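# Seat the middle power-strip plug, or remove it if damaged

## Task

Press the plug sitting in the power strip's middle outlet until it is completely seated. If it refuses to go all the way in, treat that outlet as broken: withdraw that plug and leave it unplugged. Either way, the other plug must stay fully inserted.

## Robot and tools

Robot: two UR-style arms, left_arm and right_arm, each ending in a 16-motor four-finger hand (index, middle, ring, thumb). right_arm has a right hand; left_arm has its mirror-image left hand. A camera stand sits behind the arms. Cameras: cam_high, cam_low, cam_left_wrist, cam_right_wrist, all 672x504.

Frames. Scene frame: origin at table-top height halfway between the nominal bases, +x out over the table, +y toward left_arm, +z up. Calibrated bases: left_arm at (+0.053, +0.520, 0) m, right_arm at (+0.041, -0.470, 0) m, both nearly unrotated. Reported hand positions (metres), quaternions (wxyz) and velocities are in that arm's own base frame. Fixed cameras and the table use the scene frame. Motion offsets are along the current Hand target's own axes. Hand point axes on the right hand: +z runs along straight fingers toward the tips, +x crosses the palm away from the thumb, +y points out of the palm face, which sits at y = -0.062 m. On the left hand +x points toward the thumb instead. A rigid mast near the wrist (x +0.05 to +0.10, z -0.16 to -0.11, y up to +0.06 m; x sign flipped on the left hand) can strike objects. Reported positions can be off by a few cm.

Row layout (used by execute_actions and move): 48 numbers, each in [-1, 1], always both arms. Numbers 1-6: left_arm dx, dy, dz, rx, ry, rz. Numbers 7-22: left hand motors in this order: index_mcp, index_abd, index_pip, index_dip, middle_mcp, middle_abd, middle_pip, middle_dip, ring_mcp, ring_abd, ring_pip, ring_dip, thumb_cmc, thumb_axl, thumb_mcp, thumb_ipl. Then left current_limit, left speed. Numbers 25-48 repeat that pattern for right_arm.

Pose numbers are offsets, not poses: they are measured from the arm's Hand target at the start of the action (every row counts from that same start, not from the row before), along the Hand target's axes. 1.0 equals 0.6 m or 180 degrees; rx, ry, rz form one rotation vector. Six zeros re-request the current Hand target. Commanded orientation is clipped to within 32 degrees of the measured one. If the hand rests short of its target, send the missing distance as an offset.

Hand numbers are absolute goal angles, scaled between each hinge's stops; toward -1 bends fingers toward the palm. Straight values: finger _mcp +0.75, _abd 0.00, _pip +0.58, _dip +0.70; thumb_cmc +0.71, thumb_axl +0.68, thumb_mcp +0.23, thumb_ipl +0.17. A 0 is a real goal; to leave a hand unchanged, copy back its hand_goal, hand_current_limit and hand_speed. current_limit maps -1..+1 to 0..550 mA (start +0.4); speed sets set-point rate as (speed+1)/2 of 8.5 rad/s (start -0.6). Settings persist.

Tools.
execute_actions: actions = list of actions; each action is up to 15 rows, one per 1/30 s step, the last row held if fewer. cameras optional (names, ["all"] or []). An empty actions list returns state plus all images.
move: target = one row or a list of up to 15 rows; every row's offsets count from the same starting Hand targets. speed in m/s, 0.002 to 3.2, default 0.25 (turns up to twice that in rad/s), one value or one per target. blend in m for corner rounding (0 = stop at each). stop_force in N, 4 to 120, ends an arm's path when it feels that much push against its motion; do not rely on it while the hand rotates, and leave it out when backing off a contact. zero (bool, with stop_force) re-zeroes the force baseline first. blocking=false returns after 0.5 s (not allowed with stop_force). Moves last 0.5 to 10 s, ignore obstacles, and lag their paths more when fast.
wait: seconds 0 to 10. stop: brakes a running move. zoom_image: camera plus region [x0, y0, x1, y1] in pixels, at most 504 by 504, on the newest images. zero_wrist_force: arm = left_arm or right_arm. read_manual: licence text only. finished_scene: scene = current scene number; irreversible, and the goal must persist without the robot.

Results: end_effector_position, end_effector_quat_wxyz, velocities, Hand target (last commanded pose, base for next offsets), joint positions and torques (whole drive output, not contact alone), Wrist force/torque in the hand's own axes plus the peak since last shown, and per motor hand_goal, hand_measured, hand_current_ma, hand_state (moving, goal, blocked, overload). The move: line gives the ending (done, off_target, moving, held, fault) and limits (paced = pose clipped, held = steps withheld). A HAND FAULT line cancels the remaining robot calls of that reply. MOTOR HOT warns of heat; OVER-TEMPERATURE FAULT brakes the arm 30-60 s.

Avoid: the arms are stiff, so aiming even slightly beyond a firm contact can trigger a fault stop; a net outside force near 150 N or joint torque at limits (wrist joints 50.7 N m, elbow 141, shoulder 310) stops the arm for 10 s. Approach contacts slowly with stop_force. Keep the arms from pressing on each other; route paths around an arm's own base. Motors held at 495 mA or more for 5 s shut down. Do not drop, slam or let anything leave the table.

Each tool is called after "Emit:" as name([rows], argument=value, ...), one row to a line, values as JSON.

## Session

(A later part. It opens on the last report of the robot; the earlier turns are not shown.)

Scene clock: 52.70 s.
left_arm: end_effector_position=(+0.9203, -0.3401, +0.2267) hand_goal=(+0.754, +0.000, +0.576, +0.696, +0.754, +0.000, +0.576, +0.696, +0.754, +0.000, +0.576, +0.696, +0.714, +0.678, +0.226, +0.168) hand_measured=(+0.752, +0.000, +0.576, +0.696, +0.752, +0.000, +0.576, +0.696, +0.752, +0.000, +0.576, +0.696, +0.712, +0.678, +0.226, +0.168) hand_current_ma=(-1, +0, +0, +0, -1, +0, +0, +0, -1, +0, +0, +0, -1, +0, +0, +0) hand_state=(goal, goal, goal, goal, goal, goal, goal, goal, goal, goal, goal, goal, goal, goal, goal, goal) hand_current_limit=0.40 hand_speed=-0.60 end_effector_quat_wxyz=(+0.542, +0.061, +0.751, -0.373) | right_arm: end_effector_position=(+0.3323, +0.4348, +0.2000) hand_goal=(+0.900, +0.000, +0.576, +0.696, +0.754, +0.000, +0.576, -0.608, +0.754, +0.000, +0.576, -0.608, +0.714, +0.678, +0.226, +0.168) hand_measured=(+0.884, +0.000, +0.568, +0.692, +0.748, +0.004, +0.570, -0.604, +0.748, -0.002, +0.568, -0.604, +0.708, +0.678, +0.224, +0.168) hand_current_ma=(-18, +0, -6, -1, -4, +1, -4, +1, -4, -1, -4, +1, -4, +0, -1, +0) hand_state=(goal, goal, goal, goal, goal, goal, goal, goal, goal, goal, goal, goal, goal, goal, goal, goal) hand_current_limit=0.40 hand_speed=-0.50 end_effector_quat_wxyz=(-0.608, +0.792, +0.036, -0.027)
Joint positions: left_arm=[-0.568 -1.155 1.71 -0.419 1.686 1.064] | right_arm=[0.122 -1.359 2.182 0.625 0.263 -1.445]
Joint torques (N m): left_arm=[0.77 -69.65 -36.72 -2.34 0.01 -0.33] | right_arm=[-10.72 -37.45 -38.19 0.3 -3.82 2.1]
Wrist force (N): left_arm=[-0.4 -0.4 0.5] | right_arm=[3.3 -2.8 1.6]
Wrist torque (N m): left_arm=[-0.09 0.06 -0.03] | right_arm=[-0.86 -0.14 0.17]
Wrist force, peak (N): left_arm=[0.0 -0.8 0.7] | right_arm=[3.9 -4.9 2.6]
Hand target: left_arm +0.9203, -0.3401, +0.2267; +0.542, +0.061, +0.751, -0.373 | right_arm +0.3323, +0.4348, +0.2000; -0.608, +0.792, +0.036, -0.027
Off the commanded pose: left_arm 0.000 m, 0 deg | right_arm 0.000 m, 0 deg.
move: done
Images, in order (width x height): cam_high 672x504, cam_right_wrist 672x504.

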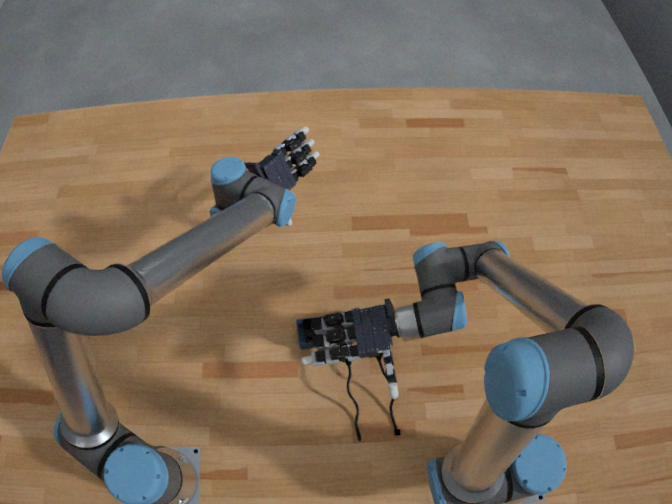

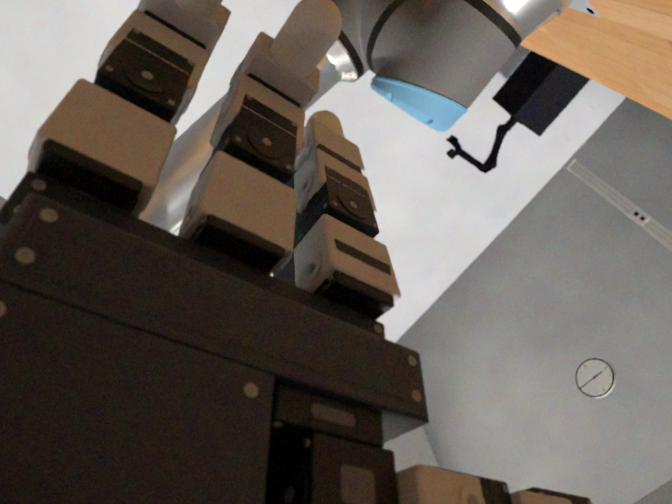

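Emit:
move(target=[0,0,0,0,0,0,0.754,0,0.576,0.696,0.754,0,0.576,0.696,0.754,0,0.576,0.696,0.714,0.678,0.226,0.168,0.4,-0.6,0,0.2013,0.054,0,0,0,0.9,0,0.576,0.696,0.754,0,0.576,-0.609,0.754,0,0.576,-0.609,0.714,0.678,0.226,0.168,0.4,-0.5], speed=0.2, cameras=[])

Emit:
move(target=[0,0,0,0,0,0,0.754,0,0.576,0.696,0.754,0,0.576,0.696,0.754,0,0.576,0.696,0.714,0.678,0.226,0.168,0.4,-0.6,0,0.0558,0.0149,0,0,0,0.9,0,0.576,0.696,0.754,0,0.576,-0.609,0.754,0,0.576,-0.609,0.714,0.678,0.226,0.168,0.4,-0.5], speed=0.03, stop_force=6, cameras=["cam_high","cam_low"])

Emit:
zoom_image(camera="cam_high", region=[290, 300, 410, 390])

Emit:
zoom_image(camera="cam_low", region=[200, 150, 500, 375])

Scene clock: 54.60 s.
left_arm: end_effector_position=(+0.9203, -0.3401, +0.2267) hand_goal=(+0.754, +0.000, +0.576, +0.696, +0.754, +0.000, +0.576, +0.696, +0.754, +0.000, +0.576, +0.696, +0.714, +0.678, +0.226, +0.168) hand_measured=(+0.752, +0.000, +0.576, +0.696, +0.752, +0.000, +0.576, +0.696, +0.752, +0.000, +0.576, +0.696, +0.712, +0.678, +0.226, +0.168) hand_current_ma=(-1, +0, +0, +0, -1, +0, +0, +0, -1, +0, +0, +0, -1, +0, +0, +0) hand_state=(goal, goal, goal, goal, goal, goal, goal, goal, goal, goal, goal, goal, goal, goal, goal, goal) hand_current_limit=0.40 hand_speed=-0.60 end_effector_quat_wxyz=(+0.542, +0.061, +0.751, -0.373) | right_arm: end_effector_position=(+0.3322, +0.4349, +0.0750) hand_goal=(+0.900, +0.000, +0.576, +0.696, +0.754, +0.000, +0.576, -0.608, +0.754, +0.000, +0.576, -0.608, +0.714, +0.678, +0.226, +0.168) hand_measured=(+0.884, +0.000, +0.568, +0.692, +0.746, +0.004, +0.570, -0.606, +0.746, -0.002, +0.570, -0.604, +0.708, +0.678, +0.224, +0.168) hand_current_ma=(-18, +0, -5, -1, -6, +1, -4, +1, -5, -1, -4, +1, -4, +0, -1, +0) hand_state=(goal, goal, goal, goal, goal, goal, goal, goal, goal, goal, goal, goal, goal, goal, goal, goal) hand_current_limit=0.40 hand_speed=-0.50 end_effector_quat_wxyz=(-0.608, +0.792, +0.036, -0.027)
Joint positions: left_arm=[-0.568 -1.155 1.71 -0.419 1.686 1.064] | right_arm=[0.123 -1.151 2.234 0.366 0.263 -1.444]
Joint torques (N m): left_arm=[-0.01 -67.93 -36.6 -2.34 0.15 -0.64] | right_arm=[-0.42 -45.12 -29.25 4.11 -0.6 -1.97]
Wrist force (N): left_arm=[-0.2 -0.4 0.5] | right_arm=[3.3 -3.0 1.7]
Wrist torque (N m): left_arm=[-0.09 0.04 -0.01] | right_arm=[-0.85 -0.12 0.15]
Wrist force, peak (N): left_arm=[-0.2 -0.8 0.6] | right_arm=[3.8 -5.2 1.2]
Hand target: left_arm +0.9203, -0.3401, +0.2267; +0.542, +0.061, +0.751, -0.373 | right_arm +0.3323, +0.4349, +0.0749; -0.608, +0.792, +0.036, -0.027
Off the commanded pose: left_arm 0.000 m, 0 deg | right_arm 0.000 m, 0 deg.
move: done
No camera images: "cameras" was empty.

Scene clock: 56.60 s.
left_arm: end_effector_position=(+0.9203, -0.3401, +0.2267) hand_goal=(+0.754, +0.000, +0.576, +0.696, +0.754, +0.000, +0.576, +0.696, +0.754, +0.000, +0.576, +0.696, +0.714, +0.678, +0.226, +0.168) hand_measured=(+0.752, +0.000, +0.576, +0.696, +0.752, +0.000, +0.576, +0.696, +0.752, +0.000, +0.576, +0.696, +0.712, +0.678, +0.226, +0.168) hand_current_ma=(-1, +0, +0, +0, -1, +0, +0, +0, -1, +0, +0, +0, -1, +0, +0, +0) hand_state=(goal, goal, goal, goal, goal, goal, goal, goal, goal, goal, goal, goal, goal, goal, goal, goal) hand_current_limit=0.40 hand_speed=-0.60 end_effector_quat_wxyz=(+0.542, +0.061, +0.751, -0.373) | right_arm: end_effector_position=(+0.3323, +0.4348, +0.0403) hand_goal=(+0.900, +0.000, +0.576, +0.696, +0.754, +0.000, +0.576, -0.608, +0.754, +0.000, +0.576, -0.608, +0.714, +0.678, +0.226, +0.168) hand_measured=(+0.884, +0.000, +0.568, +0.692, +0.746, +0.004, +0.570, -0.606, +0.746, -0.002, +0.570, -0.604, +0.708, +0.678, +0.224, +0.168) hand_current_ma=(-18, +0, -5, -1, -6, +1, -4, +1, -5, -1, -4, +1, -4, +0, -1, +0) hand_state=(goal, goal, goal, goal, goal, goal, goal, goal, goal, goal, goal, goal, goal, goal, goal, goal) hand_current_limit=0.40 hand_speed=-0.50 end_effector_quat_wxyz=(-0.608, +0.792, +0.036, -0.027)
Joint positions: left_arm=[-0.568 -1.155 1.71 -0.419 1.686 1.064] | right_arm=[0.123 -1.087 2.239 0.296 0.264 -1.444]
Joint torques (N m): left_arm=[0.8 -70.35 -36.64 -2.67 0.08 -0.18] | right_arm=[-1.06 -65.14 -12.11 6.62 -0.43 1.83]
Wrist force (N): left_arm=[0.0 -0.4 0.5] | right_arm=[3.4 -2.9 1.6]
Wrist torque (N m): left_arm=[-0.10 0.00 0.01] | right_arm=[-0.83 -0.12 0.25]
Wrist force, peak (N): left_arm=[-0.5 -0.5 0.5] | right_arm=[3.6 -3.1 1.7]
Hand target: left_arm +0.9203, -0.3401, +0.2267; +0.542, +0.061, +0.751, -0.373 | right_arm +0.3323, +0.4349, +0.0403; -0.608, +0.792, +0.036, -0.027
Off the commanded pose: left_arm 0.000 m, 0 deg | right_arm 0.000 m, 0 deg.
move: done
Images, in order (width x height): cam_high 672x504, cam_low 672x504.

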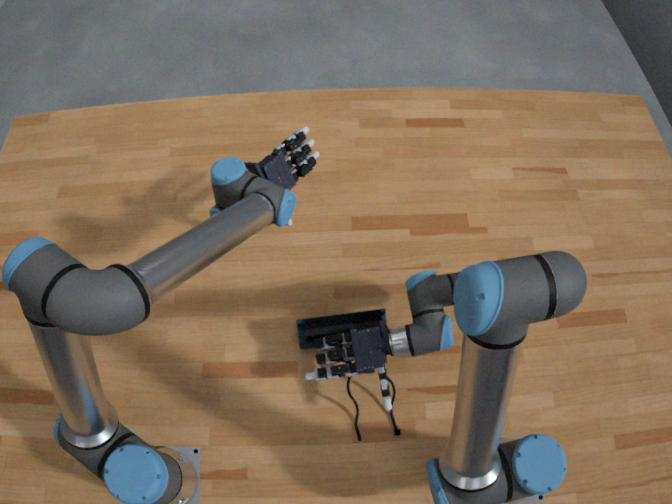

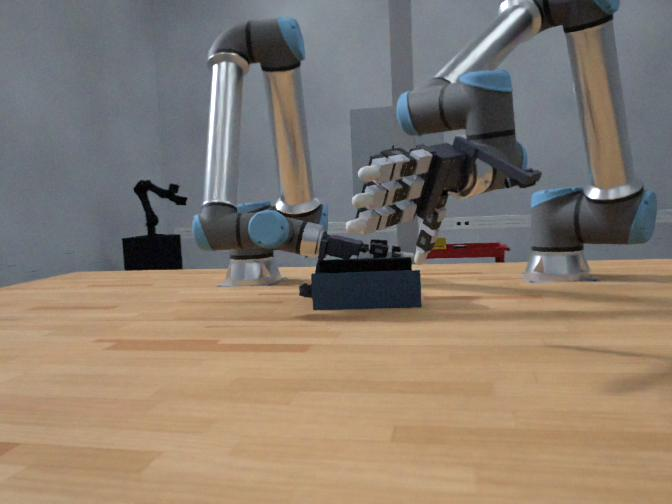

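Scaled by 4.200 from the camera's 672x504 image, which has a finer 960x720 frame.

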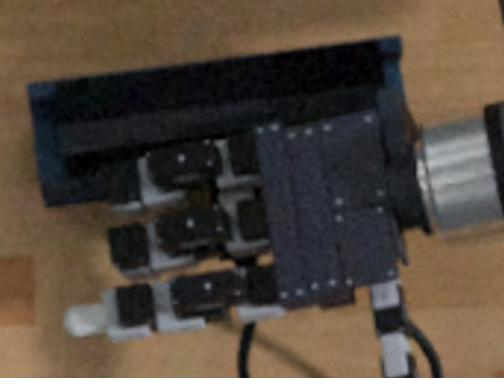

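Scaled by 1.680 from the camera's 672x504 image, which has a finer 960x720 frame.

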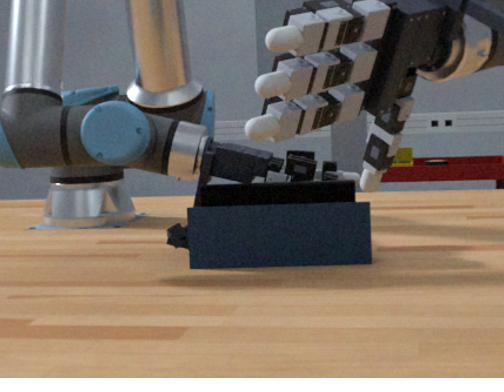

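Emit:
move(target=[0,0,0,0,0,0,0.754,0,0.576,0.696,0.754,0,0.576,0.696,0.754,0,0.576,0.696,0.714,0.678,0.226,0.168,0.4,-0.6,0,0.0072,0.002,0,0,0,0.9,0,0.576,0.696,0.754,0,0.576,-0.609,0.754,0,0.576,-0.609,0.714,0.678,0.226,0.168,0.4,-0.5], speed=0.01, stop_force=5, cameras=["cam_right_wrist"])

Scene clock: 59.30 s.
left_arm: end_effector_position=(+0.9203, -0.3401, +0.2267) hand_goal=(+0.754, +0.000, +0.576, +0.696, +0.754, +0.000, +0.576, +0.696, +0.754, +0.000, +0.576, +0.696, +0.714, +0.678, +0.226, +0.168) hand_measured=(+0.752, +0.000, +0.576, +0.696, +0.752, +0.000, +0.576, +0.696, +0.752, +0.000, +0.576, +0.696, +0.712, +0.678, +0.226, +0.168) hand_current_ma=(-1, +0, +0, +0, -1, +0, +0, +0, -1, +0, +0, +0, -1, +0, +0, +0) hand_state=(goal, goal, goal, goal, goal, goal, goal, goal, goal, goal, goal, goal, goal, goal, goal, goal) hand_current_limit=0.40 hand_speed=-0.60 end_effector_quat_wxyz=(+0.542, +0.061, +0.751, -0.373) | right_arm: end_effector_position=(+0.3323, +0.4349, +0.0394) hand_goal=(+0.900, +0.000, +0.576, +0.696, +0.754, +0.000, +0.576, -0.608, +0.754, +0.000, +0.576, -0.608, +0.714, +0.678, +0.226, +0.168) hand_measured=(+0.884, +0.000, +0.568, +0.692, +0.750, +0.002, +0.570, -0.606, +0.752, -0.002, +0.570, -0.604, +0.708, +0.678, +0.224, +0.168) hand_current_ma=(-18, +0, -5, -1, -2, +1, -4, +1, +0, -1, -4, +1, -4, +0, -1, +0) hand_state=(goal, goal, goal, goal, goal, goal, goal, goal, goal, goal, goal, goal, goal, goal, goal, goal) hand_current_limit=0.40 hand_speed=-0.50 end_effector_quat_wxyz=(-0.608, +0.792, +0.036, -0.027)
Joint positions: left_arm=[-0.568 -1.155 1.71 -0.419 1.686 1.064] | right_arm=[0.123 -1.085 2.239 0.295 0.264 -1.444]
Joint torques (N m): left_arm=[-0.13 -68.15 -37.41 -2.5 -0.24 -0.43] | right_arm=[5.11 -54.33 -22.78 6.87 -0.88 0.35]
Wrist force (N): left_arm=[-0.2 -0.5 0.2] | right_arm=[3.9 -4.1 1.7]
Wrist torque (N m): left_arm=[-0.09 0.03 -0.01] | right_arm=[-0.80 -0.15 0.21]
Wrist force, peak (N): left_arm=[-0.4 -0.7 0.5] | right_arm=[3.3 -9.0 -0.3]
Hand target: left_arm +0.9203, -0.3401, +0.2267; +0.542, +0.061, +0.751, -0.373 | right_arm +0.3323, +0.4349, +0.0394; -0.608, +0.792, +0.036, -0.027 (not the last commanded pose)
Off the commanded pose: left_arm 0.000 m, 0 deg | right_arm 0.004 m, 0 deg.
move: contact (right_arm)
Images, in order (width x height): cam_right_wrist 672x504.

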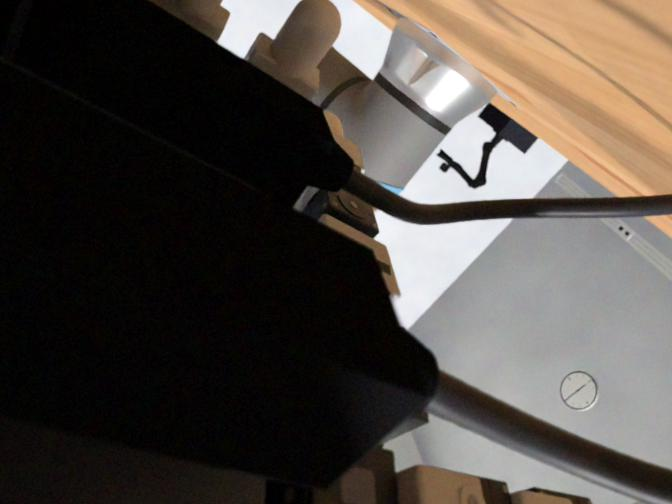

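Emit:
execute_actions([
  [[0,0,0,0,0,0,0.754,0,0.576,0.696,0.754,0,0.576,0.696,0.754,0,0.576,0.696,0.714,0.678,0.226,0.168,0.4,-0.6,0,0,0,0,0,0,0.9,0,-0.7,-0.8,0.754,0,-0.55,-0.75,0.754,0,-0.55,-0.75,0.714,0.678,0.226,0.168,0.5,-0.5]],
  [[0,0,0,0,0,0,0.754,0,0.576,0.696,0.754,0,0.576,0.696,0.754,0,0.576,0.696,0.714,0.678,0.226,0.168,0.4,-0.6,0,0,0,0,0,0,0.9,0,-0.7,-0.8,0.754,0,-0.55,-0.75,0.754,0,-0.55,-0.75,0.714,0.678,0.226,0.168,0.5,-0.5]],
  [[0,0,0,0,0,0,0.754,0,0.576,0.696,0.754,0,0.576,0.696,0.754,0,0.576,0.696,0.714,0.678,0.226,0.168,0.4,-0.6,0,0,0,0,0,0,0.9,0,-0.7,-0.8,0.754,0,-0.55,-0.75,0.754,0,-0.55,-0.75,0.714,0.678,0.226,0.168,0.5,-0.5]],
], cameras=["cam_right_wrist","cam_high"])

Emit:
zoom_image(camera="cam_high", region=[290, 300, 410, 390])

Scene clock: 62.07 s.
left_arm: end_effector_position=(+0.9203, -0.3401, +0.2267) hand_goal=(+0.754, +0.000, +0.576, +0.696, +0.754, +0.000, +0.576, +0.696, +0.754, +0.000, +0.576, +0.696, +0.714, +0.678, +0.226, +0.168) hand_measured=(+0.752, +0.000, +0.576, +0.696, +0.752, +0.000, +0.576, +0.696, +0.752, +0.000, +0.576, +0.696, +0.712, +0.678, +0.226, +0.168) hand_current_ma=(-1, +0, +0, +0, -1, +0, +0, +0, -1, +0, +0, +0, -1, +0, +0, +0) hand_state=(goal, goal, goal, goal, goal, goal, goal, goal, goal, goal, goal, goal, goal, goal, goal, goal) hand_current_limit=0.40 hand_speed=-0.60 end_effector_quat_wxyz=(+0.542, +0.061, +0.751, -0.373) | right_arm: end_effector_position=(+0.3323, +0.4349, +0.0394) hand_goal=(+0.900, +0.000, -0.700, -0.800, +0.754, +0.000, -0.550, -0.750, +0.754, +0.000, -0.550, -0.750, +0.714, +0.678, +0.226, +0.168) hand_measured=(+0.870, -0.006, -0.650, -0.636, +0.792, +0.000, -0.352, -0.708, +0.776, -0.002, -0.316, -0.718, +0.708, +0.678, +0.224, +0.168) hand_current_ma=(-45, -3, +86, +412, +64, +0, +412, +67, +27, -1, +412, +45, -4, +0, -1, +0) hand_state=(blocked, goal, blocked, blocked, blocked, goal, blocked, blocked, blocked, goal, blocked, blocked, goal, goal, goal, goal) hand_current_limit=0.50 hand_speed=-0.50 end_effector_quat_wxyz=(-0.608, +0.792, +0.036, -0.027)
Joint positions: left_arm=[-0.568 -1.155 1.71 -0.419 1.686 1.064] | right_arm=[0.123 -1.085 2.239 0.295 0.264 -1.444]
Joint torques (N m): left_arm=[0.66 -67.55 -36.64 -2.55 0 -0.33] | right_arm=[-6.92 -58.38 -25.68 6.54 -3.18 -1.92]
Wrist force (N): left_arm=[-0.3 -0.7 0.4] | right_arm=[-5.9 2.8 13.4]
Wrist torque (N m): left_arm=[-0.12 0.05 -0.02] | right_arm=[-1.28 -0.92 -0.23]
Wrist force, peak (N): left_arm=[-0.4 -0.6 0.6] | right_arm=[-4.9 5.1 18.6]
Hand target: left_arm +0.9203, -0.3401, +0.2267; +0.542, +0.061, +0.751, -0.373 | right_arm +0.3323, +0.4349, +0.0394; -0.608, +0.792, +0.036, -0.027
Off the commanded pose: left_arm 0.000 m, 0 deg | right_arm 0.000 m, 0 deg.
Step readings (end_effector_position of left_arm | right_arm):
0: (+0.9203, -0.3401, +0.2267) | (+0.3323, +0.4349, +0.0394)
1: (+0.9203, -0.3401, +0.2267) | (+0.3323, +0.4349, +0.0394)
2: (+0.9203, -0.3401, +0.2267) | (+0.3323, +0.4349, +0.0394)
4: (+0.9203, -0.3401, +0.2267) | (+0.3323, +0.4349, +0.0394)
8: (+0.9203, -0.3401, +0.2267) | (+0.3323, +0.4349, +0.0394)
15: (+0.9203, -0.3401, +0.2267) | (+0.3323, +0.4349, +0.0394)
16: (+0.9203, -0.3401, +0.2267) | (+0.3323, +0.4349, +0.0394)
17: (+0.9203, -0.3401, +0.2267) | (+0.3323, +0.4349, +0.0394)
19: (+0.9203, -0.3401, +0.2267) | (+0.3323, +0.4349, +0.0394)
23: (+0.9203, -0.3401, +0.2267) | (+0.3323, +0.4349, +0.0394)
30: (+0.9203, -0.3401, +0.2267) | (+0.3323, +0.4349, +0.0394)
31: (+0.9203, -0.3401, +0.2267) | (+0.3323, +0.4349, +0.0394)
32: (+0.9203, -0.3401, +0.2267) | (+0.3323, +0.4349, +0.0394)
34: (+0.9203, -0.3401, +0.2267) | (+0.3323, +0.4349, +0.0394)
38: (+0.9203, -0.3401, +0.2267) | (+0.3323, +0.4349, +0.0394)
45: (+0.9203, -0.3401, +0.2267) | (+0.3323, +0.4349, +0.0394)
Images, in order (width x height): cam_high 672x504, cam_right_wrist 672x504.

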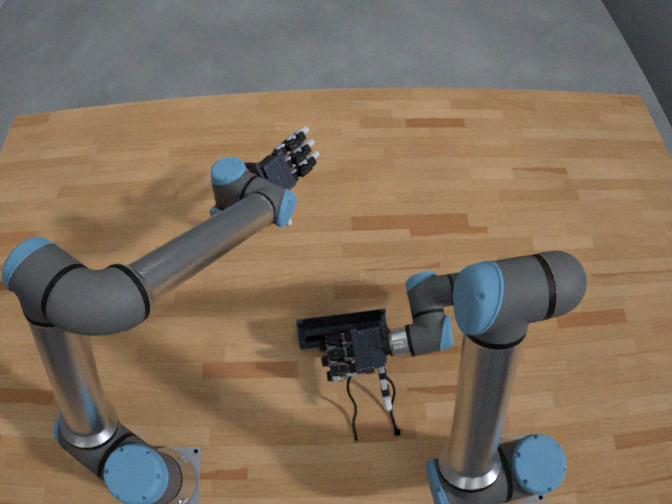

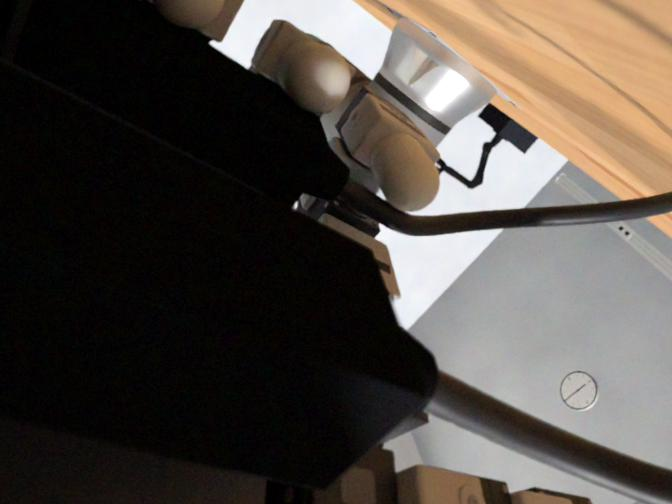

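Scaled by 4.200 from the camera's 672x504 image, which has a finer 960x720 frame.

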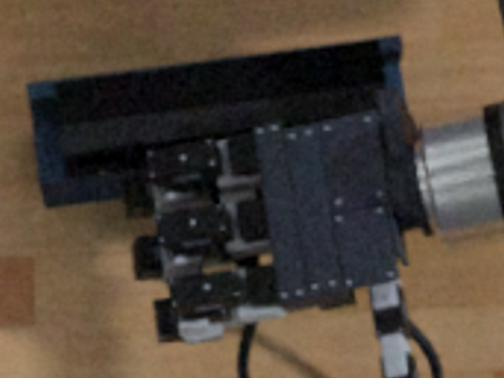

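Emit:
execute_actions([
  [[0,0,0,0,0,0,0.754,0,0.576,0.696,0.754,0,0.576,0.696,0.754,0,0.576,0.696,0.714,0.678,0.226,0.168,0.4,-0.6,0,0,0,0,0,0,0.9,0,-0.8,-1,0.754,0,-0.6,-1,0.754,0,-0.6,-1,0.714,0.678,0.226,0.168,0.95,-0.5]],
], cameras=[])

Emit:
move(target=[0,0,0,0,0,0,0.754,0,0.576,0.696,0.754,0,0.576,0.696,0.754,0,0.576,0.696,0.714,0.678,0.226,0.168,0.4,-0.6,-0.025,0,0,0,0,0,0.9,0,-0.8,-1,0.754,0,-0.6,-1,0.754,0,-0.6,-1,0.714,0.678,0.226,0.168,0.95,-0.5], speed=0.03, cameras=["cam_right_wrist"])

Scene clock: 63.37 s.
left_arm: end_effector_position=(+0.9203, -0.3401, +0.2267) hand_goal=(+0.754, +0.000, +0.576, +0.696, +0.754, +0.000, +0.576, +0.696, +0.754, +0.000, +0.576, +0.696, +0.714, +0.678, +0.226, +0.168) hand_measured=(+0.752, +0.000, +0.576, +0.696, +0.752, +0.000, +0.576, +0.696, +0.752, +0.000, +0.576, +0.696, +0.712, +0.678, +0.226, +0.168) hand_current_ma=(-1, +0, +0, +0, -1, +0, +0, +0, -1, +0, +0, +0, -1, +0, +0, +0) hand_state=(goal, goal, goal, goal, goal, goal, goal, goal, goal, goal, goal, goal, goal, goal, goal, goal) hand_current_limit=0.40 hand_speed=-0.60 end_effector_quat_wxyz=(+0.542, +0.061, +0.751, -0.373) | right_arm: end_effector_position=(+0.3323, +0.4349, +0.0394) hand_goal=(+0.900, +0.000, -0.800, -1.000, +0.754, +0.000, -0.600, -1.000, +0.754, +0.000, -0.600, -1.000, +0.714, +0.678, +0.226, +0.168) hand_measured=(+0.868, -0.008, -0.656, -0.646, +0.798, +0.000, -0.358, -0.716, +0.778, -0.002, -0.318, -0.730, +0.708, +0.678, +0.224, +0.168) hand_current_ma=(-48, -4, +442, +536, +77, +0, +536, +536, +30, +0, +536, +536, -4, +0, -1, +0) hand_state=(blocked, goal, blocked, blocked, blocked, goal, blocked, blocked, blocked, goal, blocked, blocked, goal, goal, goal, goal) hand_current_limit=0.95 hand_speed=-0.50 end_effector_quat_wxyz=(-0.608, +0.792, +0.036, -0.027)
Joint positions: left_arm=[-0.568 -1.155 1.71 -0.419 1.686 1.064] | right_arm=[0.123 -1.085 2.239 0.295 0.264 -1.444]
Joint torques (N m): left_arm=[-2.01 -66.97 -37.7 -2.19 0.18 -0.47] | right_arm=[-14.35 -66.71 -27.34 6.42 -3.66 -2.29]
Wrist force (N): left_arm=[-0.2 -0.3 0.3] | right_arm=[-6.1 4.1 14.0]
Wrist torque (N m): left_arm=[-0.06 0.03 -0.01] | right_arm=[-1.26 -0.94 -0.13]
Wrist force, peak (N): left_arm=[-0.5 -0.5 0.6] | right_arm=[-6.5 3.2 14.5]
Hand target: left_arm +0.9203, -0.3401, +0.2267; +0.542, +0.061, +0.751, -0.373 | right_arm +0.3323, +0.4349, +0.0394; -0.608, +0.792, +0.036, -0.027
Off the commanded pose: left_arm 0.000 m, 0 deg | right_arm 0.000 m, 0 deg.
Step readings (end_effector_position of left_arm | right_arm):
0: (+0.9203, -0.3401, +0.2267) | (+0.3323, +0.4349, +0.0394)
1: (+0.9203, -0.3401, +0.2267) | (+0.3323, +0.4349, +0.0394)
2: (+0.9203, -0.3401, +0.2267) | (+0.3323, +0.4349, +0.0394)
4: (+0.9203, -0.3401, +0.2267) | (+0.3323, +0.4349, +0.0394)
8: (+0.9203, -0.3401, +0.2267) | (+0.3323, +0.4349, +0.0394)
15: (+0.9203, -0.3401, +0.2267) | (+0.3323, +0.4349, +0.0394)
No camera images: "cameras" was empty.

Scene clock: 64.20 s.
left_arm: end_effector_position=(+0.9203, -0.3401, +0.2267) hand_goal=(+0.754, +0.000, +0.576, +0.696, +0.754, +0.000, +0.576, +0.696, +0.754, +0.000, +0.576, +0.696, +0.714, +0.678, +0.226, +0.168) hand_measured=(+0.752, +0.000, +0.576, +0.696, +0.752, +0.000, +0.576, +0.696, +0.752, +0.000, +0.576, +0.696, +0.712, +0.678, +0.226, +0.168) hand_current_ma=(-1, +0, +0, +0, -1, +0, +0, +0, -1, +0, +0, +0, -1, +0, +0, +0) hand_state=(goal, goal, goal, goal, goal, goal, goal, goal, goal, goal, goal, goal, goal, goal, goal, goal) hand_current_limit=0.40 hand_speed=-0.60 end_effector_quat_wxyz=(+0.542, +0.061, +0.751, -0.373) | right_arm: end_effector_position=(+0.3172, +0.4335, +0.0394) hand_goal=(+0.900, +0.000, -0.800, -1.000, +0.754, +0.000, -0.600, -1.000, +0.754, +0.000, -0.600, -1.000, +0.714, +0.678, +0.226, +0.168) hand_measured=(+0.864, +0.000, -0.674, -0.666, +0.802, +0.000, -0.382, -0.716, +0.770, -0.002, -0.322, -0.730, +0.708, +0.678, +0.224, +0.168) hand_current_ma=(-56, +0, +361, +536, +91, +0, +535, +536, +18, -1, +536, +536, -4, +0, -1, +0) hand_state=(blocked, moving, blocked, blocked, blocked, moving, blocked, blocked, goal, moving, blocked, blocked, goal, goal, goal, goal) hand_current_limit=0.95 hand_speed=-0.50 end_effector_quat_wxyz=(-0.608, +0.792, +0.036, -0.027)
Joint positions: left_arm=[-0.568 -1.155 1.71 -0.419 1.686 1.064] | right_arm=[0.124 -1.098 2.267 0.275 0.264 -1.439]
Joint torques (N m): left_arm=[-0.11 -66.73 -36.86 -2.53 -0.05 -0.57] | right_arm=[-3.93 -43.63 -32.09 5.15 0.58 1.1]
Wrist force (N): left_arm=[0.2 -0.5 0.5] | right_arm=[-6.5 -7.2 6.7]
Wrist torque (N m): left_arm=[-0.11 -0.02 0.02] | right_arm=[-1.02 -0.72 -0.84]
Wrist force, peak (N): left_arm=[-0.1 -0.6 0.5] | right_arm=[32.0 -1.9 5.2]
Hand target: left_arm +0.9203, -0.3401, +0.2267; +0.542, +0.061, +0.751, -0.373 | right_arm +0.3174, +0.4335, +0.0394; -0.608, +0.792, +0.036, -0.027
Off the commanded pose: left_arm 0.000 m, 0 deg | right_arm 0.000 m, 0 deg.
move: done
Images, in order (width x height): cam_right_wrist 672x504.

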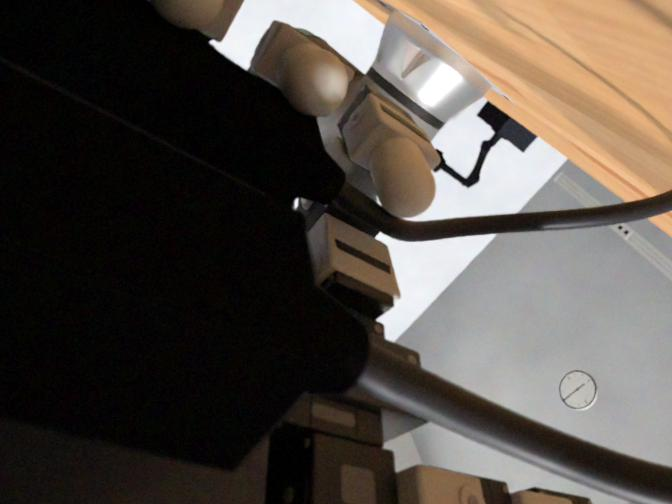

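Emit:
move(target=[0,0,0,0,0,0,0.754,0,0.576,0.696,0.754,0,0.576,0.696,0.754,0,0.576,0.696,0.714,0.678,0.226,0.168,0.4,-0.6,-0.13,0,0,0,0,0,0.9,0,-0.8,-1,0.754,0,-0.6,-1,0.754,0,-0.6,-1,0.714,0.678,0.226,0.168,0.7,-0.5], speed=0.08, cameras=["cam_right_wrist","cam_high"])

Emit:
zoom_image(camera="cam_high", region=[290, 300, 410, 390])

Scene clock: 66.03 s.
left_arm: end_effector_position=(+0.9203, -0.3401, +0.2267) hand_goal=(+0.754, +0.000, +0.576, +0.696, +0.754, +0.000, +0.576, +0.696, +0.754, +0.000, +0.576, +0.696, +0.714, +0.678, +0.226, +0.168) hand_measured=(+0.752, +0.000, +0.576, +0.696, +0.752, +0.000, +0.576, +0.696, +0.752, +0.000, +0.576, +0.696, +0.712, +0.678, +0.226, +0.168) hand_current_ma=(-1, +0, +0, +0, -1, +0, +0, +0, -1, +0, +0, +0, -1, +0, +0, +0) hand_state=(goal, goal, goal, goal, goal, goal, goal, goal, goal, goal, goal, goal, goal, goal, goal, goal) hand_current_limit=0.40 hand_speed=-0.60 end_effector_quat_wxyz=(+0.542, +0.061, +0.751, -0.373) | right_arm: end_effector_position=(+0.2396, +0.4265, +0.0394) hand_goal=(+0.900, +0.000, -0.800, -1.000, +0.754, +0.000, -0.600, -1.000, +0.754, +0.000, -0.600, -1.000, +0.714, +0.678, +0.226, +0.168) hand_measured=(+0.864, -0.006, -0.674, -0.672, +0.794, +0.000, -0.384, -0.714, +0.748, +0.004, -0.322, -0.730, +0.708, +0.678, +0.224, +0.168) hand_current_ma=(-56, -2, +361, +468, +69, +0, +467, +467, -5, +2, +467, +467, -4, +0, -1, +0) hand_state=(blocked, goal, blocked, blocked, blocked, goal, blocked, blocked, goal, goal, blocked, blocked, goal, goal, goal, goal) hand_current_limit=0.70 hand_speed=-0.50 end_effector_quat_wxyz=(-0.608, +0.792, +0.036, -0.027) end_effector_velocity=(+0.002, +0.001, +0.001) end_effector_angular_velocity=(+0.002, +0.001, +0.001)
Joint positions: left_arm=[-0.568 -1.155 1.71 -0.419 1.686 1.064] | right_arm=[0.133 -1.169 2.408 0.173 0.265 -1.406]
Joint velocities: left_arm=[within noise] | right_arm=[0.001 0.002 -0.005 0.004 -0.002 0]
Joint torques (N m): left_arm=[0.81 -68.52 -36.38 -2.29 -0.22 -0.43] | right_arm=[-4.04 -37.79 -21.81 6.4 -0.24 0.06]
Wrist force (N): left_arm=[-0.2 -0.6 0.3] | right_arm=[2.4 -3.6 3.7]
Wrist torque (N m): left_arm=[-0.10 0.03 -0.01] | right_arm=[-1.15 -0.03 0.04]
Wrist force, peak (N): left_arm=[-0.1 -0.8 0.4] | right_arm=[-11.6 -8.4 5.9]
Hand target: left_arm +0.9203, -0.3401, +0.2267; +0.542, +0.061, +0.751, -0.373 | right_arm +0.2397, +0.4265, +0.0394; -0.608, +0.792, +0.036, -0.027
Off the commanded pose: left_arm 0.000 m, 0 deg | right_arm 0.000 m, 0 deg.
move: done
Images, in order (width x height): cam_high 672x504, cam_right_wrist 672x504.

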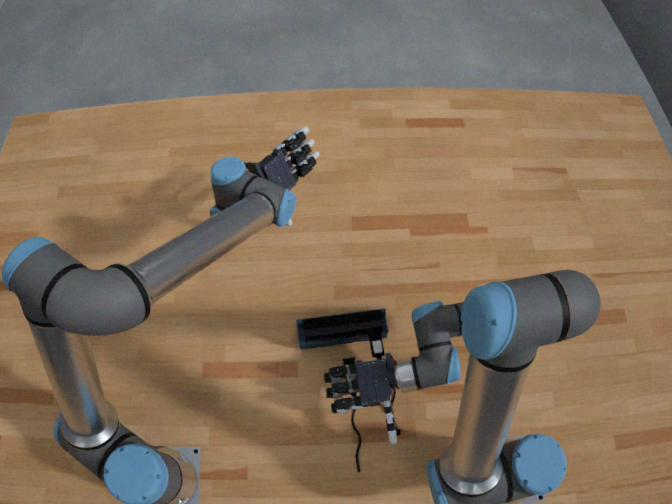

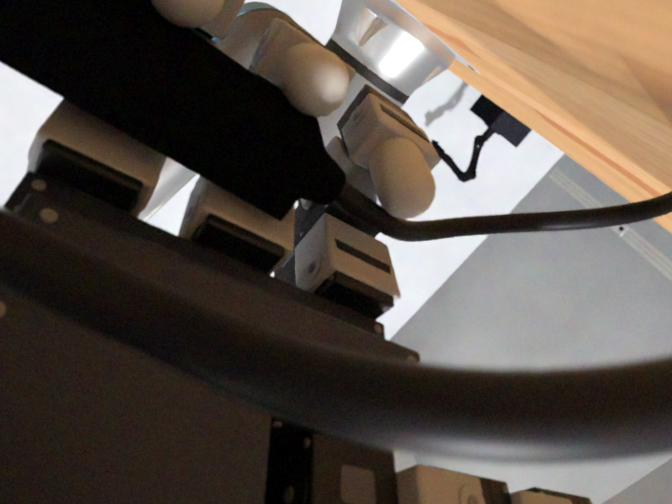

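Scaled by 4.200 from the camera's 672x504 image, which has a finer 960x720 frame.

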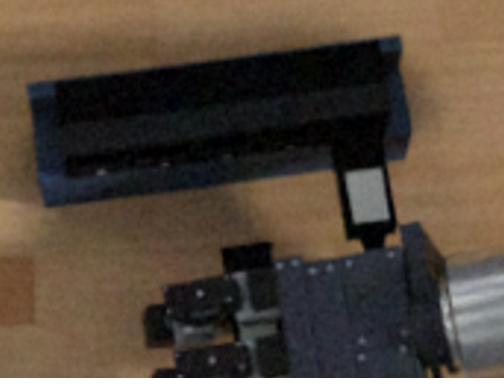

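Emit:
move([
  [0,0,0,0,0,0,0.754,0,0.576,0.696,0.754,0,0.576,0.696,0.754,0,0.576,0.696,0.714,0.678,0.226,0.168,0.4,-0.6,0,-0.161,-0.0432,0,0,0,0.9,0,-0.8,-1,0.754,0,-0.6,-1,0.754,0,-0.6,-1,0.714,0.678,0.226,0.168,0.7,-0.5],
  [0,0,0,0,0,0,0.754,0,0.576,0.696,0.754,0,0.576,0.696,0.754,0,0.576,0.696,0.714,0.678,0.226,0.168,0.4,-0.6,-0.0803,-0.2192,0.174,0,0,0,0.9,0,-0.8,-1,0.754,0,-0.6,-1,0.754,0,-0.6,-1,0.714,0.678,0.226,0.168,0.7,-0.5],
], speed=[0.15,0.2], blend=[0.02,0], cameras=["cam_right_wrist","cam_high","cam_low"])

Emit:
zoom_image(camera="cam_high", region=[290, 310, 410, 470])

Scene clock: 69.30 s.
left_arm: end_effector_position=(+0.9203, -0.3401, +0.2267) hand_goal=(+0.754, +0.000, +0.576, +0.696, +0.754, +0.000, +0.576, +0.696, +0.754, +0.000, +0.576, +0.696, +0.714, +0.678, +0.226, +0.168) hand_measured=(+0.752, +0.000, +0.576, +0.696, +0.752, +0.000, +0.576, +0.696, +0.752, +0.000, +0.576, +0.696, +0.712, +0.678, +0.226, +0.168) hand_current_ma=(-1, +0, +0, +0, -1, +0, +0, +0, -1, +0, +0, +0, -1, +0, +0, +0) hand_state=(goal, goal, goal, goal, goal, goal, goal, goal, goal, goal, goal, goal, goal, goal, goal, goal) hand_current_limit=0.40 hand_speed=-0.60 end_effector_quat_wxyz=(+0.542, +0.061, +0.751, -0.373) | right_arm: end_effector_position=(+0.1797, +0.5565, +0.1394) hand_goal=(+0.900, +0.000, -0.800, -1.000, +0.754, +0.000, -0.600, -1.000, +0.754, +0.000, -0.600, -1.000, +0.714, +0.678, +0.226, +0.168) hand_measured=(+0.864, -0.006, -0.674, -0.672, +0.794, +0.000, -0.384, -0.714, +0.746, +0.004, -0.322, -0.730, +0.708, +0.678, +0.224, +0.168) hand_current_ma=(-56, -2, +361, +468, +67, +0, +467, +467, -6, +2, +467, +468, -4, +0, -1, +0) hand_state=(blocked, goal, blocked, blocked, blocked, goal, blocked, blocked, goal, goal, blocked, blocked, goal, goal, goal, goal) hand_current_limit=0.70 hand_speed=-0.50 end_effector_quat_wxyz=(-0.608, +0.792, +0.036, -0.027)
Joint positions: left_arm=[-0.568 -1.155 1.71 -0.419 1.686 1.064] | right_arm=[0.557 -1.527 2.313 -0.25 0.531 -0.474]
Joint torques (N m): left_arm=[-0.02 -68.93 -37.21 -2.51 0.12 -0.46] | right_arm=[4.98 -44.01 -23.04 -0.08 0.9 1.81]
Wrist force (N): left_arm=[0.0 -0.5 0.0] | right_arm=[2.4 -3.7 3.3]
Wrist torque (N m): left_arm=[-0.07 0.00 0.01] | right_arm=[-1.16 0.03 0.20]
Wrist force, peak (N): left_arm=[-0.4 -0.6 0.7] | right_arm=[1.5 -4.9 5.4]
Hand target: left_arm +0.9203, -0.3401, +0.2267; +0.542, +0.061, +0.751, -0.373 | right_arm +0.1796, +0.5565, +0.1394; -0.608, +0.792, +0.036, -0.027
Off the commanded pose: left_arm 0.000 m, 0 deg | right_arm 0.000 m, 0 deg.
move: done
Images, in order (width x height): cam_high 672x504, cam_low 672x504, cam_right_wrist 672x504.

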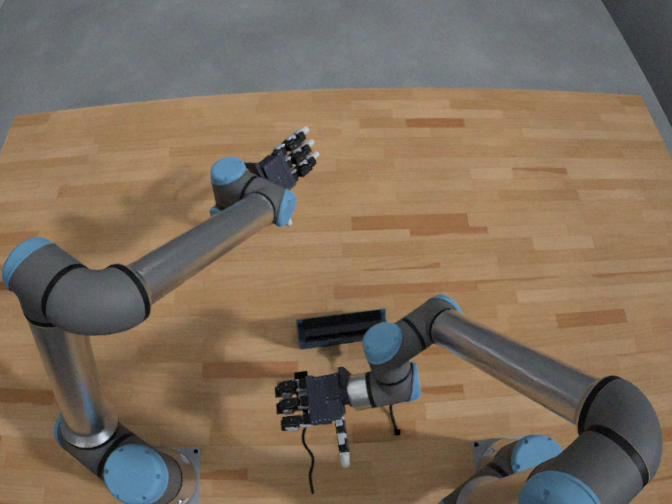

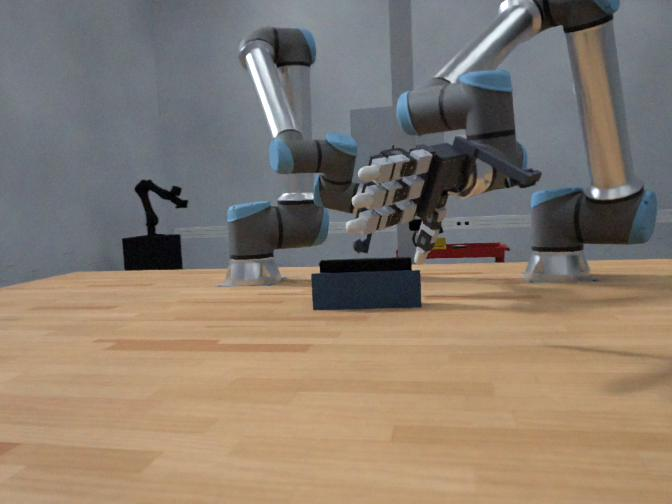

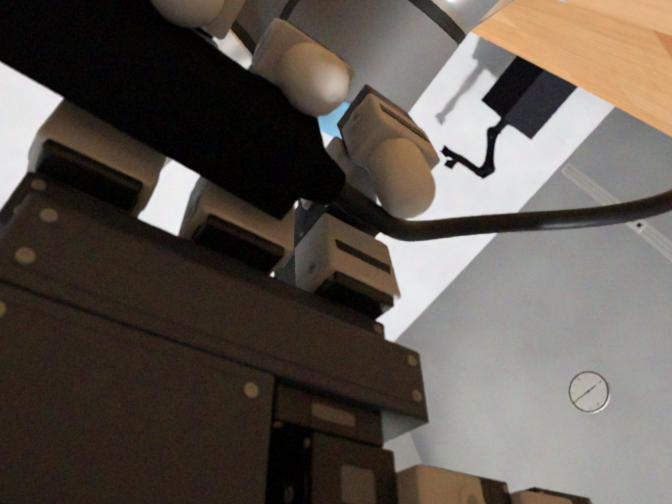

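Scaled by 3.150 from the camera's 672x504 image, which has a finer 960x720 frame.

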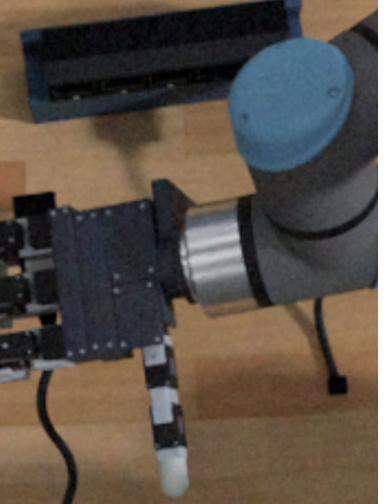

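Emit:
move([
  [0,0,0,0,0,0,0.754,0,0.576,0.696,0.754,0,0.576,0.696,0.754,0,0.576,0.696,0.714,0.678,0.226,0.168,0.4,-0.6,0,0.16,0.043,-0.0944,0,0,0.9,0,-0.8,-1,0.754,0,-0.6,-1,0.754,0,-0.6,-1,0.714,0.678,0.226,0.168,0.7,-0.5],
  [0,0,0,0,0,0,0.754,0,0.576,0.696,0.754,0,0.576,0.696,0.754,0,0.576,0.696,0.714,0.678,0.226,0.168,0.4,-0.6,0,0.1987,0.0533,-0.0944,0,0,0.9,0,-0.8,-1,0.754,0,-0.6,-1,0.754,0,-0.6,-1,0.714,0.678,0.226,0.168,0.7,-0.5],
], speed=[0.15,0.05], blend=[0.01,0], cameras=["cam_right_wrist","cam_high"])

Scene clock: 72.23 s.
left_arm: end_effector_position=(+0.9203, -0.3401, +0.2267) hand_goal=(+0.754, +0.000, +0.576, +0.696, +0.754, +0.000, +0.576, +0.696, +0.754, +0.000, +0.576, +0.696, +0.714, +0.678, +0.226, +0.168) hand_measured=(+0.752, +0.000, +0.576, +0.696, +0.752, +0.000, +0.576, +0.696, +0.752, +0.000, +0.576, +0.696, +0.712, +0.678, +0.226, +0.168) hand_current_ma=(-1, +0, +0, +0, -1, +0, +0, +0, -1, +0, +0, +0, -1, +0, +0, +0) hand_state=(goal, goal, goal, goal, goal, goal, goal, goal, goal, goal, goal, goal, goal, goal, goal, goal) hand_current_limit=0.40 hand_speed=-0.60 end_effector_quat_wxyz=(+0.542, +0.061, +0.751, -0.373) | right_arm: end_effector_position=(+0.1795, +0.5565, +0.0159) hand_goal=(+0.900, +0.000, -0.800, -1.000, +0.754, +0.000, -0.600, -1.000, +0.754, +0.000, -0.600, -1.000, +0.714, +0.678, +0.226, +0.168) hand_measured=(+0.864, -0.008, -0.674, -0.674, +0.794, +0.000, -0.384, -0.714, +0.746, +0.004, -0.322, -0.730, +0.708, +0.678, +0.224, +0.168) hand_current_ma=(-56, -3, +361, +467, +67, +0, +467, +467, -6, +2, +467, +467, -4, +0, -1, +0) hand_state=(blocked, goal, blocked, blocked, blocked, goal, blocked, blocked, goal, goal, blocked, blocked, goal, goal, goal, goal) hand_current_limit=0.70 hand_speed=-0.50 end_effector_quat_wxyz=(-0.484, +0.874, +0.039, -0.022) end_effector_velocity=(-0.001, +0.000, +0.001) end_effector_angular_velocity=(-0.001, +0.000, +0.001)
Joint positions: left_arm=[-0.568 -1.155 1.71 -0.419 1.686 1.064] | right_arm=[0.672 -1.275 2.237 -0.114 0.783 -0.677]
Joint velocities: left_arm=[within noise] | right_arm=[0 -0.002 0 0.005 0 -0.002]
Joint torques (N m): left_arm=[2.18 -69.37 -37.11 -2.61 -0.12 -0.33] | right_arm=[-11.41 -59.37 -33.31 4.68 0.09 2.11]
Wrist force (N): left_arm=[-0.2 -0.7 0.6] | right_arm=[2.8 -4.1 4.0]
Wrist torque (N m): left_arm=[-0.14 0.04 0.00] | right_arm=[-1.13 -0.07 0.06]
Wrist force, peak (N): left_arm=[-0.4 -0.8 0.5] | right_arm=[3.3 -4.4 4.0]
Hand target: left_arm +0.9203, -0.3401, +0.2267; +0.542, +0.061, +0.751, -0.373 | right_arm +0.1796, +0.5566, +0.0160; -0.485, +0.874, +0.039, -0.022
Off the commanded pose: left_arm 0.000 m, 0 deg | right_arm 0.000 m, 0 deg.
move: done
Images, in order (width x height): cam_high 672x504, cam_right_wrist 672x504.

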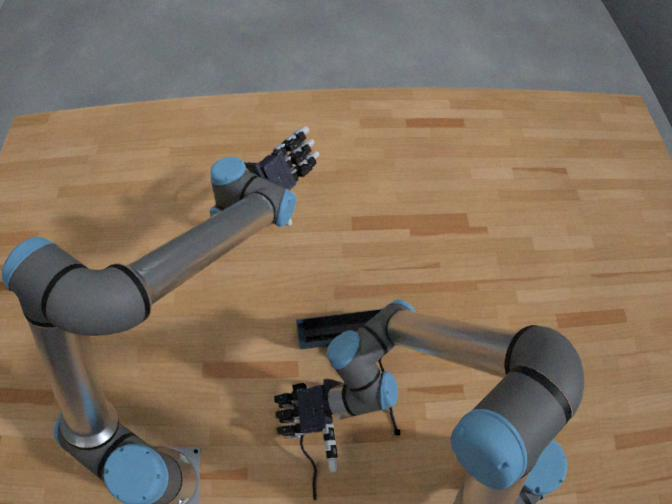

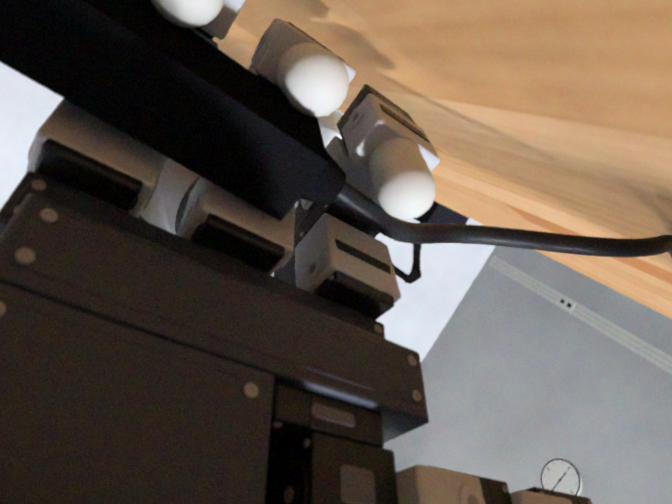

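Emit:
execute_actions([
  [[0,0,0,0,0,0,0.754,0,0.576,0.696,0.754,0,0.576,0.696,0.754,0,0.576,0.696,0.714,0.678,0.226,0.168,0.4,-0.6,0,0,0,0,0,0,0.754,0,0,-0.8,0.754,0,0,-0.9,0.754,0,0,-0.9,0.714,0.678,0.226,0.168,0.3,-0.92]],
  [[0,0,0,0,0,0,0.754,0,0.576,0.696,0.754,0,0.576,0.696,0.754,0,0.576,0.696,0.714,0.678,0.226,0.168,0.4,-0.6,0,0,0,0,0,0,0.754,0,0,-0.8,0.754,0,0,-0.9,0.754,0,0,-0.9,0.714,0.678,0.226,0.168,0.3,-0.92]],
  [[0,0,0,0,0,0,0.754,0,0.576,0.696,0.754,0,0.576,0.696,0.754,0,0.576,0.696,0.714,0.678,0.226,0.168,0.4,-0.6,0,0,0,0,0,0,0.754,0,0,-0.8,0.754,0,0,-0.9,0.754,0,0,-0.9,0.714,0.678,0.226,0.168,0.3,-0.92]],
  [[0,0,0,0,0,0,0.754,0,0.576,0.696,0.754,0,0.576,0.696,0.754,0,0.576,0.696,0.714,0.678,0.226,0.168,0.4,-0.6,0,0,0,0,0,0,0.754,0,0,-0.8,0.754,0,0,-0.9,0.754,0,0,-0.9,0.714,0.678,0.226,0.168,0.3,-0.92]],
], cameras=["cam_right_wrist","cam_high"])

Scene clock: 76.10 s.
left_arm: end_effector_position=(+0.9203, -0.3401, +0.2267) hand_goal=(+0.754, +0.000, +0.576, +0.696, +0.754, +0.000, +0.576, +0.696, +0.754, +0.000, +0.576, +0.696, +0.714, +0.678, +0.226, +0.168) hand_measured=(+0.752, +0.000, +0.576, +0.696, +0.752, +0.000, +0.576, +0.696, +0.752, +0.000, +0.576, +0.696, +0.712, +0.678, +0.226, +0.168) hand_current_ma=(-1, +0, +0, +0, -1, +0, +0, +0, -1, +0, +0, +0, -1, +0, +0, +0) hand_state=(goal, goal, goal, goal, goal, goal, goal, goal, goal, goal, goal, goal, goal, goal, goal, goal) hand_current_limit=0.40 hand_speed=-0.60 end_effector_quat_wxyz=(+0.542, +0.061, +0.751, -0.373) | right_arm: end_effector_position=(+0.1796, +0.5566, +0.0160) hand_goal=(+0.754, +0.000, +0.000, -0.800, +0.754, +0.000, +0.000, -0.900, +0.754, +0.000, +0.000, -0.900, +0.714, +0.678, +0.226, +0.168) hand_measured=(+0.748, -0.002, -0.004, -0.796, +0.750, +0.000, -0.004, -0.896, +0.740, +0.000, -0.002, -0.896, +0.708, +0.678, +0.224, +0.168) hand_current_ma=(-4, -1, -2, +1, -2, +0, -2, +2, -15, +0, -1, +2, -4, +0, -1, +0) hand_state=(goal, goal, goal, goal, goal, goal, goal, goal, goal, goal, goal, goal, goal, goal, goal, goal) hand_current_limit=0.30 hand_speed=-0.92 end_effector_quat_wxyz=(-0.485, +0.874, +0.039, -0.022)
Joint positions: left_arm=[-0.568 -1.155 1.71 -0.419 1.686 1.064] | right_arm=[0.672 -1.275 2.237 -0.113 0.784 -0.677]
Joint torques (N m): left_arm=[-1.11 -69.46 -37.12 -2.07 0.11 -0.36] | right_arm=[-11.18 -58.84 -34.98 4.42 0.14 0.16]
Wrist force (N): left_arm=[-0.1 -0.4 0.7] | right_arm=[2.7 -5.0 3.6]
Wrist torque (N m): left_arm=[-0.11 0.03 0.00] | right_arm=[-1.17 -0.05 0.01]
Wrist force, peak (N): left_arm=[-0.4 -0.7 0.8] | right_arm=[2.8 -4.9 3.8]
Hand target: left_arm +0.9203, -0.3401, +0.2267; +0.542, +0.061, +0.751, -0.373 | right_arm +0.1796, +0.5566, +0.0160; -0.485, +0.874, +0.039, -0.022
Off the commanded pose: left_arm 0.000 m, 0 deg | right_arm 0.000 m, 0 deg.
Step readings (end_effector_position of left_arm | right_arm):
0: (+0.9203, -0.3401, +0.2267) | (+0.1796, +0.5566, +0.0160)
1: (+0.9203, -0.3401, +0.2267) | (+0.1796, +0.5566, +0.0160)
2: (+0.9203, -0.3401, +0.2267) | (+0.1796, +0.5566, +0.0160)
4: (+0.9203, -0.3401, +0.2267) | (+0.1796, +0.5566, +0.0160)
8: (+0.9203, -0.3401, +0.2267) | (+0.1796, +0.5566, +0.0160)
15: (+0.9203, -0.3401, +0.2267) | (+0.1796, +0.5566, +0.0160)
16: (+0.9203, -0.3401, +0.2267) | (+0.1796, +0.5566, +0.0160)
17: (+0.9203, -0.3401, +0.2267) | (+0.1796, +0.5566, +0.0160)
19: (+0.9203, -0.3401, +0.2267) | (+0.1796, +0.5566, +0.0160)
23: (+0.9203, -0.3401, +0.2267) | (+0.1796, +0.5566, +0.0160)
30: (+0.9203, -0.3401, +0.2267) | (+0.1796, +0.5566, +0.0160)
31: (+0.9203, -0.3401, +0.2267) | (+0.1796, +0.5566, +0.0160)
32: (+0.9203, -0.3401, +0.2267) | (+0.1796, +0.5566, +0.0160)
34: (+0.9203, -0.3401, +0.2267) | (+0.1796, +0.5566, +0.0160)
38: (+0.9203, -0.3401, +0.2267) | (+0.1796, +0.5566, +0.0160)
45: (+0.9203, -0.3401, +0.2267) | (+0.1796, +0.5566, +0.0160)
46: (+0.9203, -0.3401, +0.2267) | (+0.1796, +0.5566, +0.0160)
47: (+0.9203, -0.3401, +0.2267) | (+0.1796, +0.5566, +0.0160)
49: (+0.9203, -0.3401, +0.2267) | (+0.1796, +0.5566, +0.0160)
53: (+0.9203, -0.3401, +0.2267) | (+0.1796, +0.5566, +0.0160)
60: (+0.9203, -0.3401, +0.2267) | (+0.1796, +0.5566, +0.0160)
Images, in order (width x height): cam_high 672x504, cam_right_wrist 672x504.

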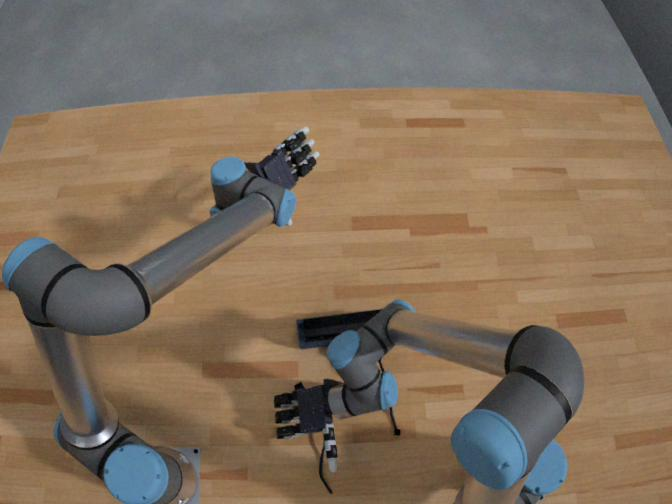

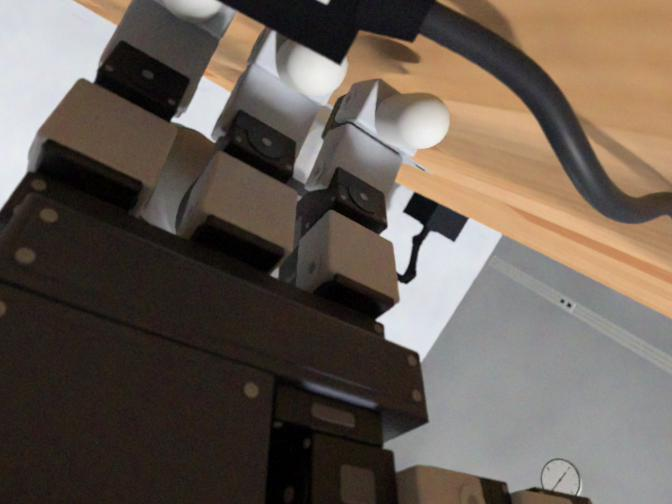

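Emit:
zoom_image(camera="cam_right_wrist", region=[80, 0, 500, 200])

Scaled by 1.200 from the camera's 672x504 image, which has a finer 960x720 frame.

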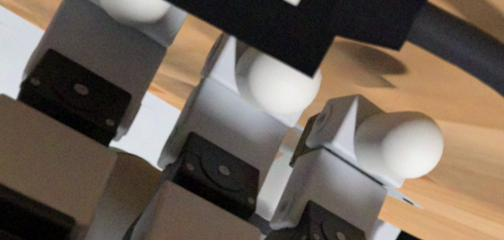

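Emit:
move([
  [0,0,0,0,0,0,0.754,0,0.576,0.696,0.754,0,0.576,0.696,0.754,0,0.576,0.696,0.714,0.678,0.226,0.168,0.4,-0.6,0,-0.0177,0.0283,0,0,0,0.754,0,0,-0.8,0.754,0,0,-0.9,0.754,0,0,-0.9,0.714,0.678,0.226,0.168,0.3,-0.92],
  [0,0,0,0,0,0,0.754,0,0.576,0.696,0.754,0,0.576,0.696,0.754,0,0.576,0.696,0.714,0.678,0.226,0.168,0.4,-0.6,0,-0.1,-0.01,0,0,0,0.754,0,0,-0.8,0.754,0,0,-0.9,0.754,0,0,-0.9,0.714,0.678,0.226,0.168,0.3,-0.92],
], speed=[0.04,0.08], blend=[0.003,0], cameras=["cam_right_wrist"])

Scene clock: 78.60 s.
left_arm: end_effector_position=(+0.9203, -0.3401, +0.2267) hand_goal=(+0.754, +0.000, +0.576, +0.696, +0.754, +0.000, +0.576, +0.696, +0.754, +0.000, +0.576, +0.696, +0.714, +0.678, +0.226, +0.168) hand_measured=(+0.752, +0.000, +0.576, +0.696, +0.752, +0.000, +0.576, +0.696, +0.752, +0.000, +0.576, +0.696, +0.712, +0.678, +0.226, +0.168) hand_current_ma=(-1, +0, +0, +0, -1, +0, +0, +0, -1, +0, +0, +0, -1, +0, +0, +0) hand_state=(goal, goal, goal, goal, goal, goal, goal, goal, goal, goal, goal, goal, goal, goal, goal, goal) hand_current_limit=0.40 hand_speed=-0.60 end_effector_quat_wxyz=(+0.542, +0.061, +0.751, -0.373) | right_arm: end_effector_position=(+0.1773, +0.5833, +0.0701) hand_goal=(+0.754, +0.000, +0.000, -0.800, +0.754, +0.000, +0.000, -0.900, +0.754, +0.000, +0.000, -0.900, +0.714, +0.678, +0.226, +0.168) hand_measured=(+0.748, -0.002, -0.004, -0.796, +0.748, +0.000, -0.004, -0.896, +0.740, +0.000, -0.002, -0.896, +0.708, +0.678, +0.224, +0.168) hand_current_ma=(-4, -1, -2, +1, -3, +0, -2, +1, -14, +0, -1, +2, -4, +0, -1, +0) hand_state=(goal, goal, goal, goal, goal, goal, goal, goal, goal, goal, goal, goal, goal, goal, goal, goal) hand_current_limit=0.30 hand_speed=-0.92 end_effector_quat_wxyz=(-0.485, +0.874, +0.039, -0.022)
Joint positions: left_arm=[-0.568 -1.155 1.71 -0.419 1.686 1.064] | right_arm=[0.723 -1.338 2.168 -0.018 0.818 -0.625]
Joint torques (N m): left_arm=[0.28 -68.84 -36.43 -2.43 0 -0.24] | right_arm=[-9.74 -41.48 -19.68 -0.65 -1.33 -1.95]
Wrist force (N): left_arm=[-0.4 -0.3 0.4] | right_arm=[2.8 -4.9 3.7]
Wrist torque (N m): left_arm=[-0.07 0.07 -0.03] | right_arm=[-1.18 -0.11 0.03]
Wrist force, peak (N): left_arm=[-0.3 -0.6 0.6] | right_arm=[2.9 -5.7 3.2]
Hand target: left_arm +0.9203, -0.3401, +0.2267; +0.542, +0.061, +0.751, -0.373 | right_arm +0.1772, +0.5832, +0.0701; -0.485, +0.874, +0.039, -0.022
Off the commanded pose: left_arm 0.000 m, 0 deg | right_arm 0.000 m, 0 deg.
move: done
Images, in order (width x height): cam_right_wrist 672x504.

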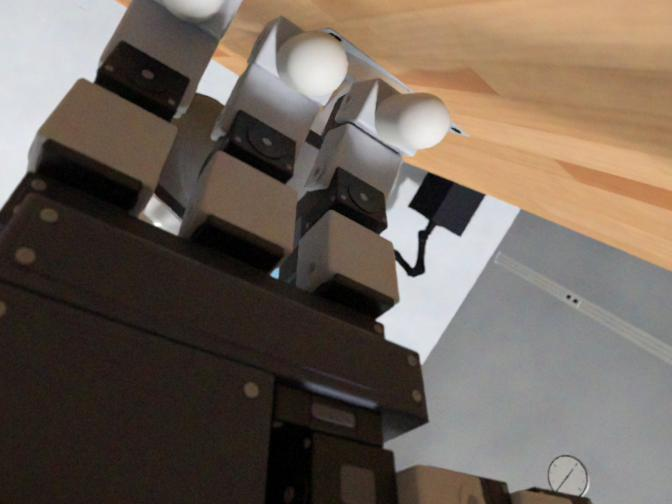

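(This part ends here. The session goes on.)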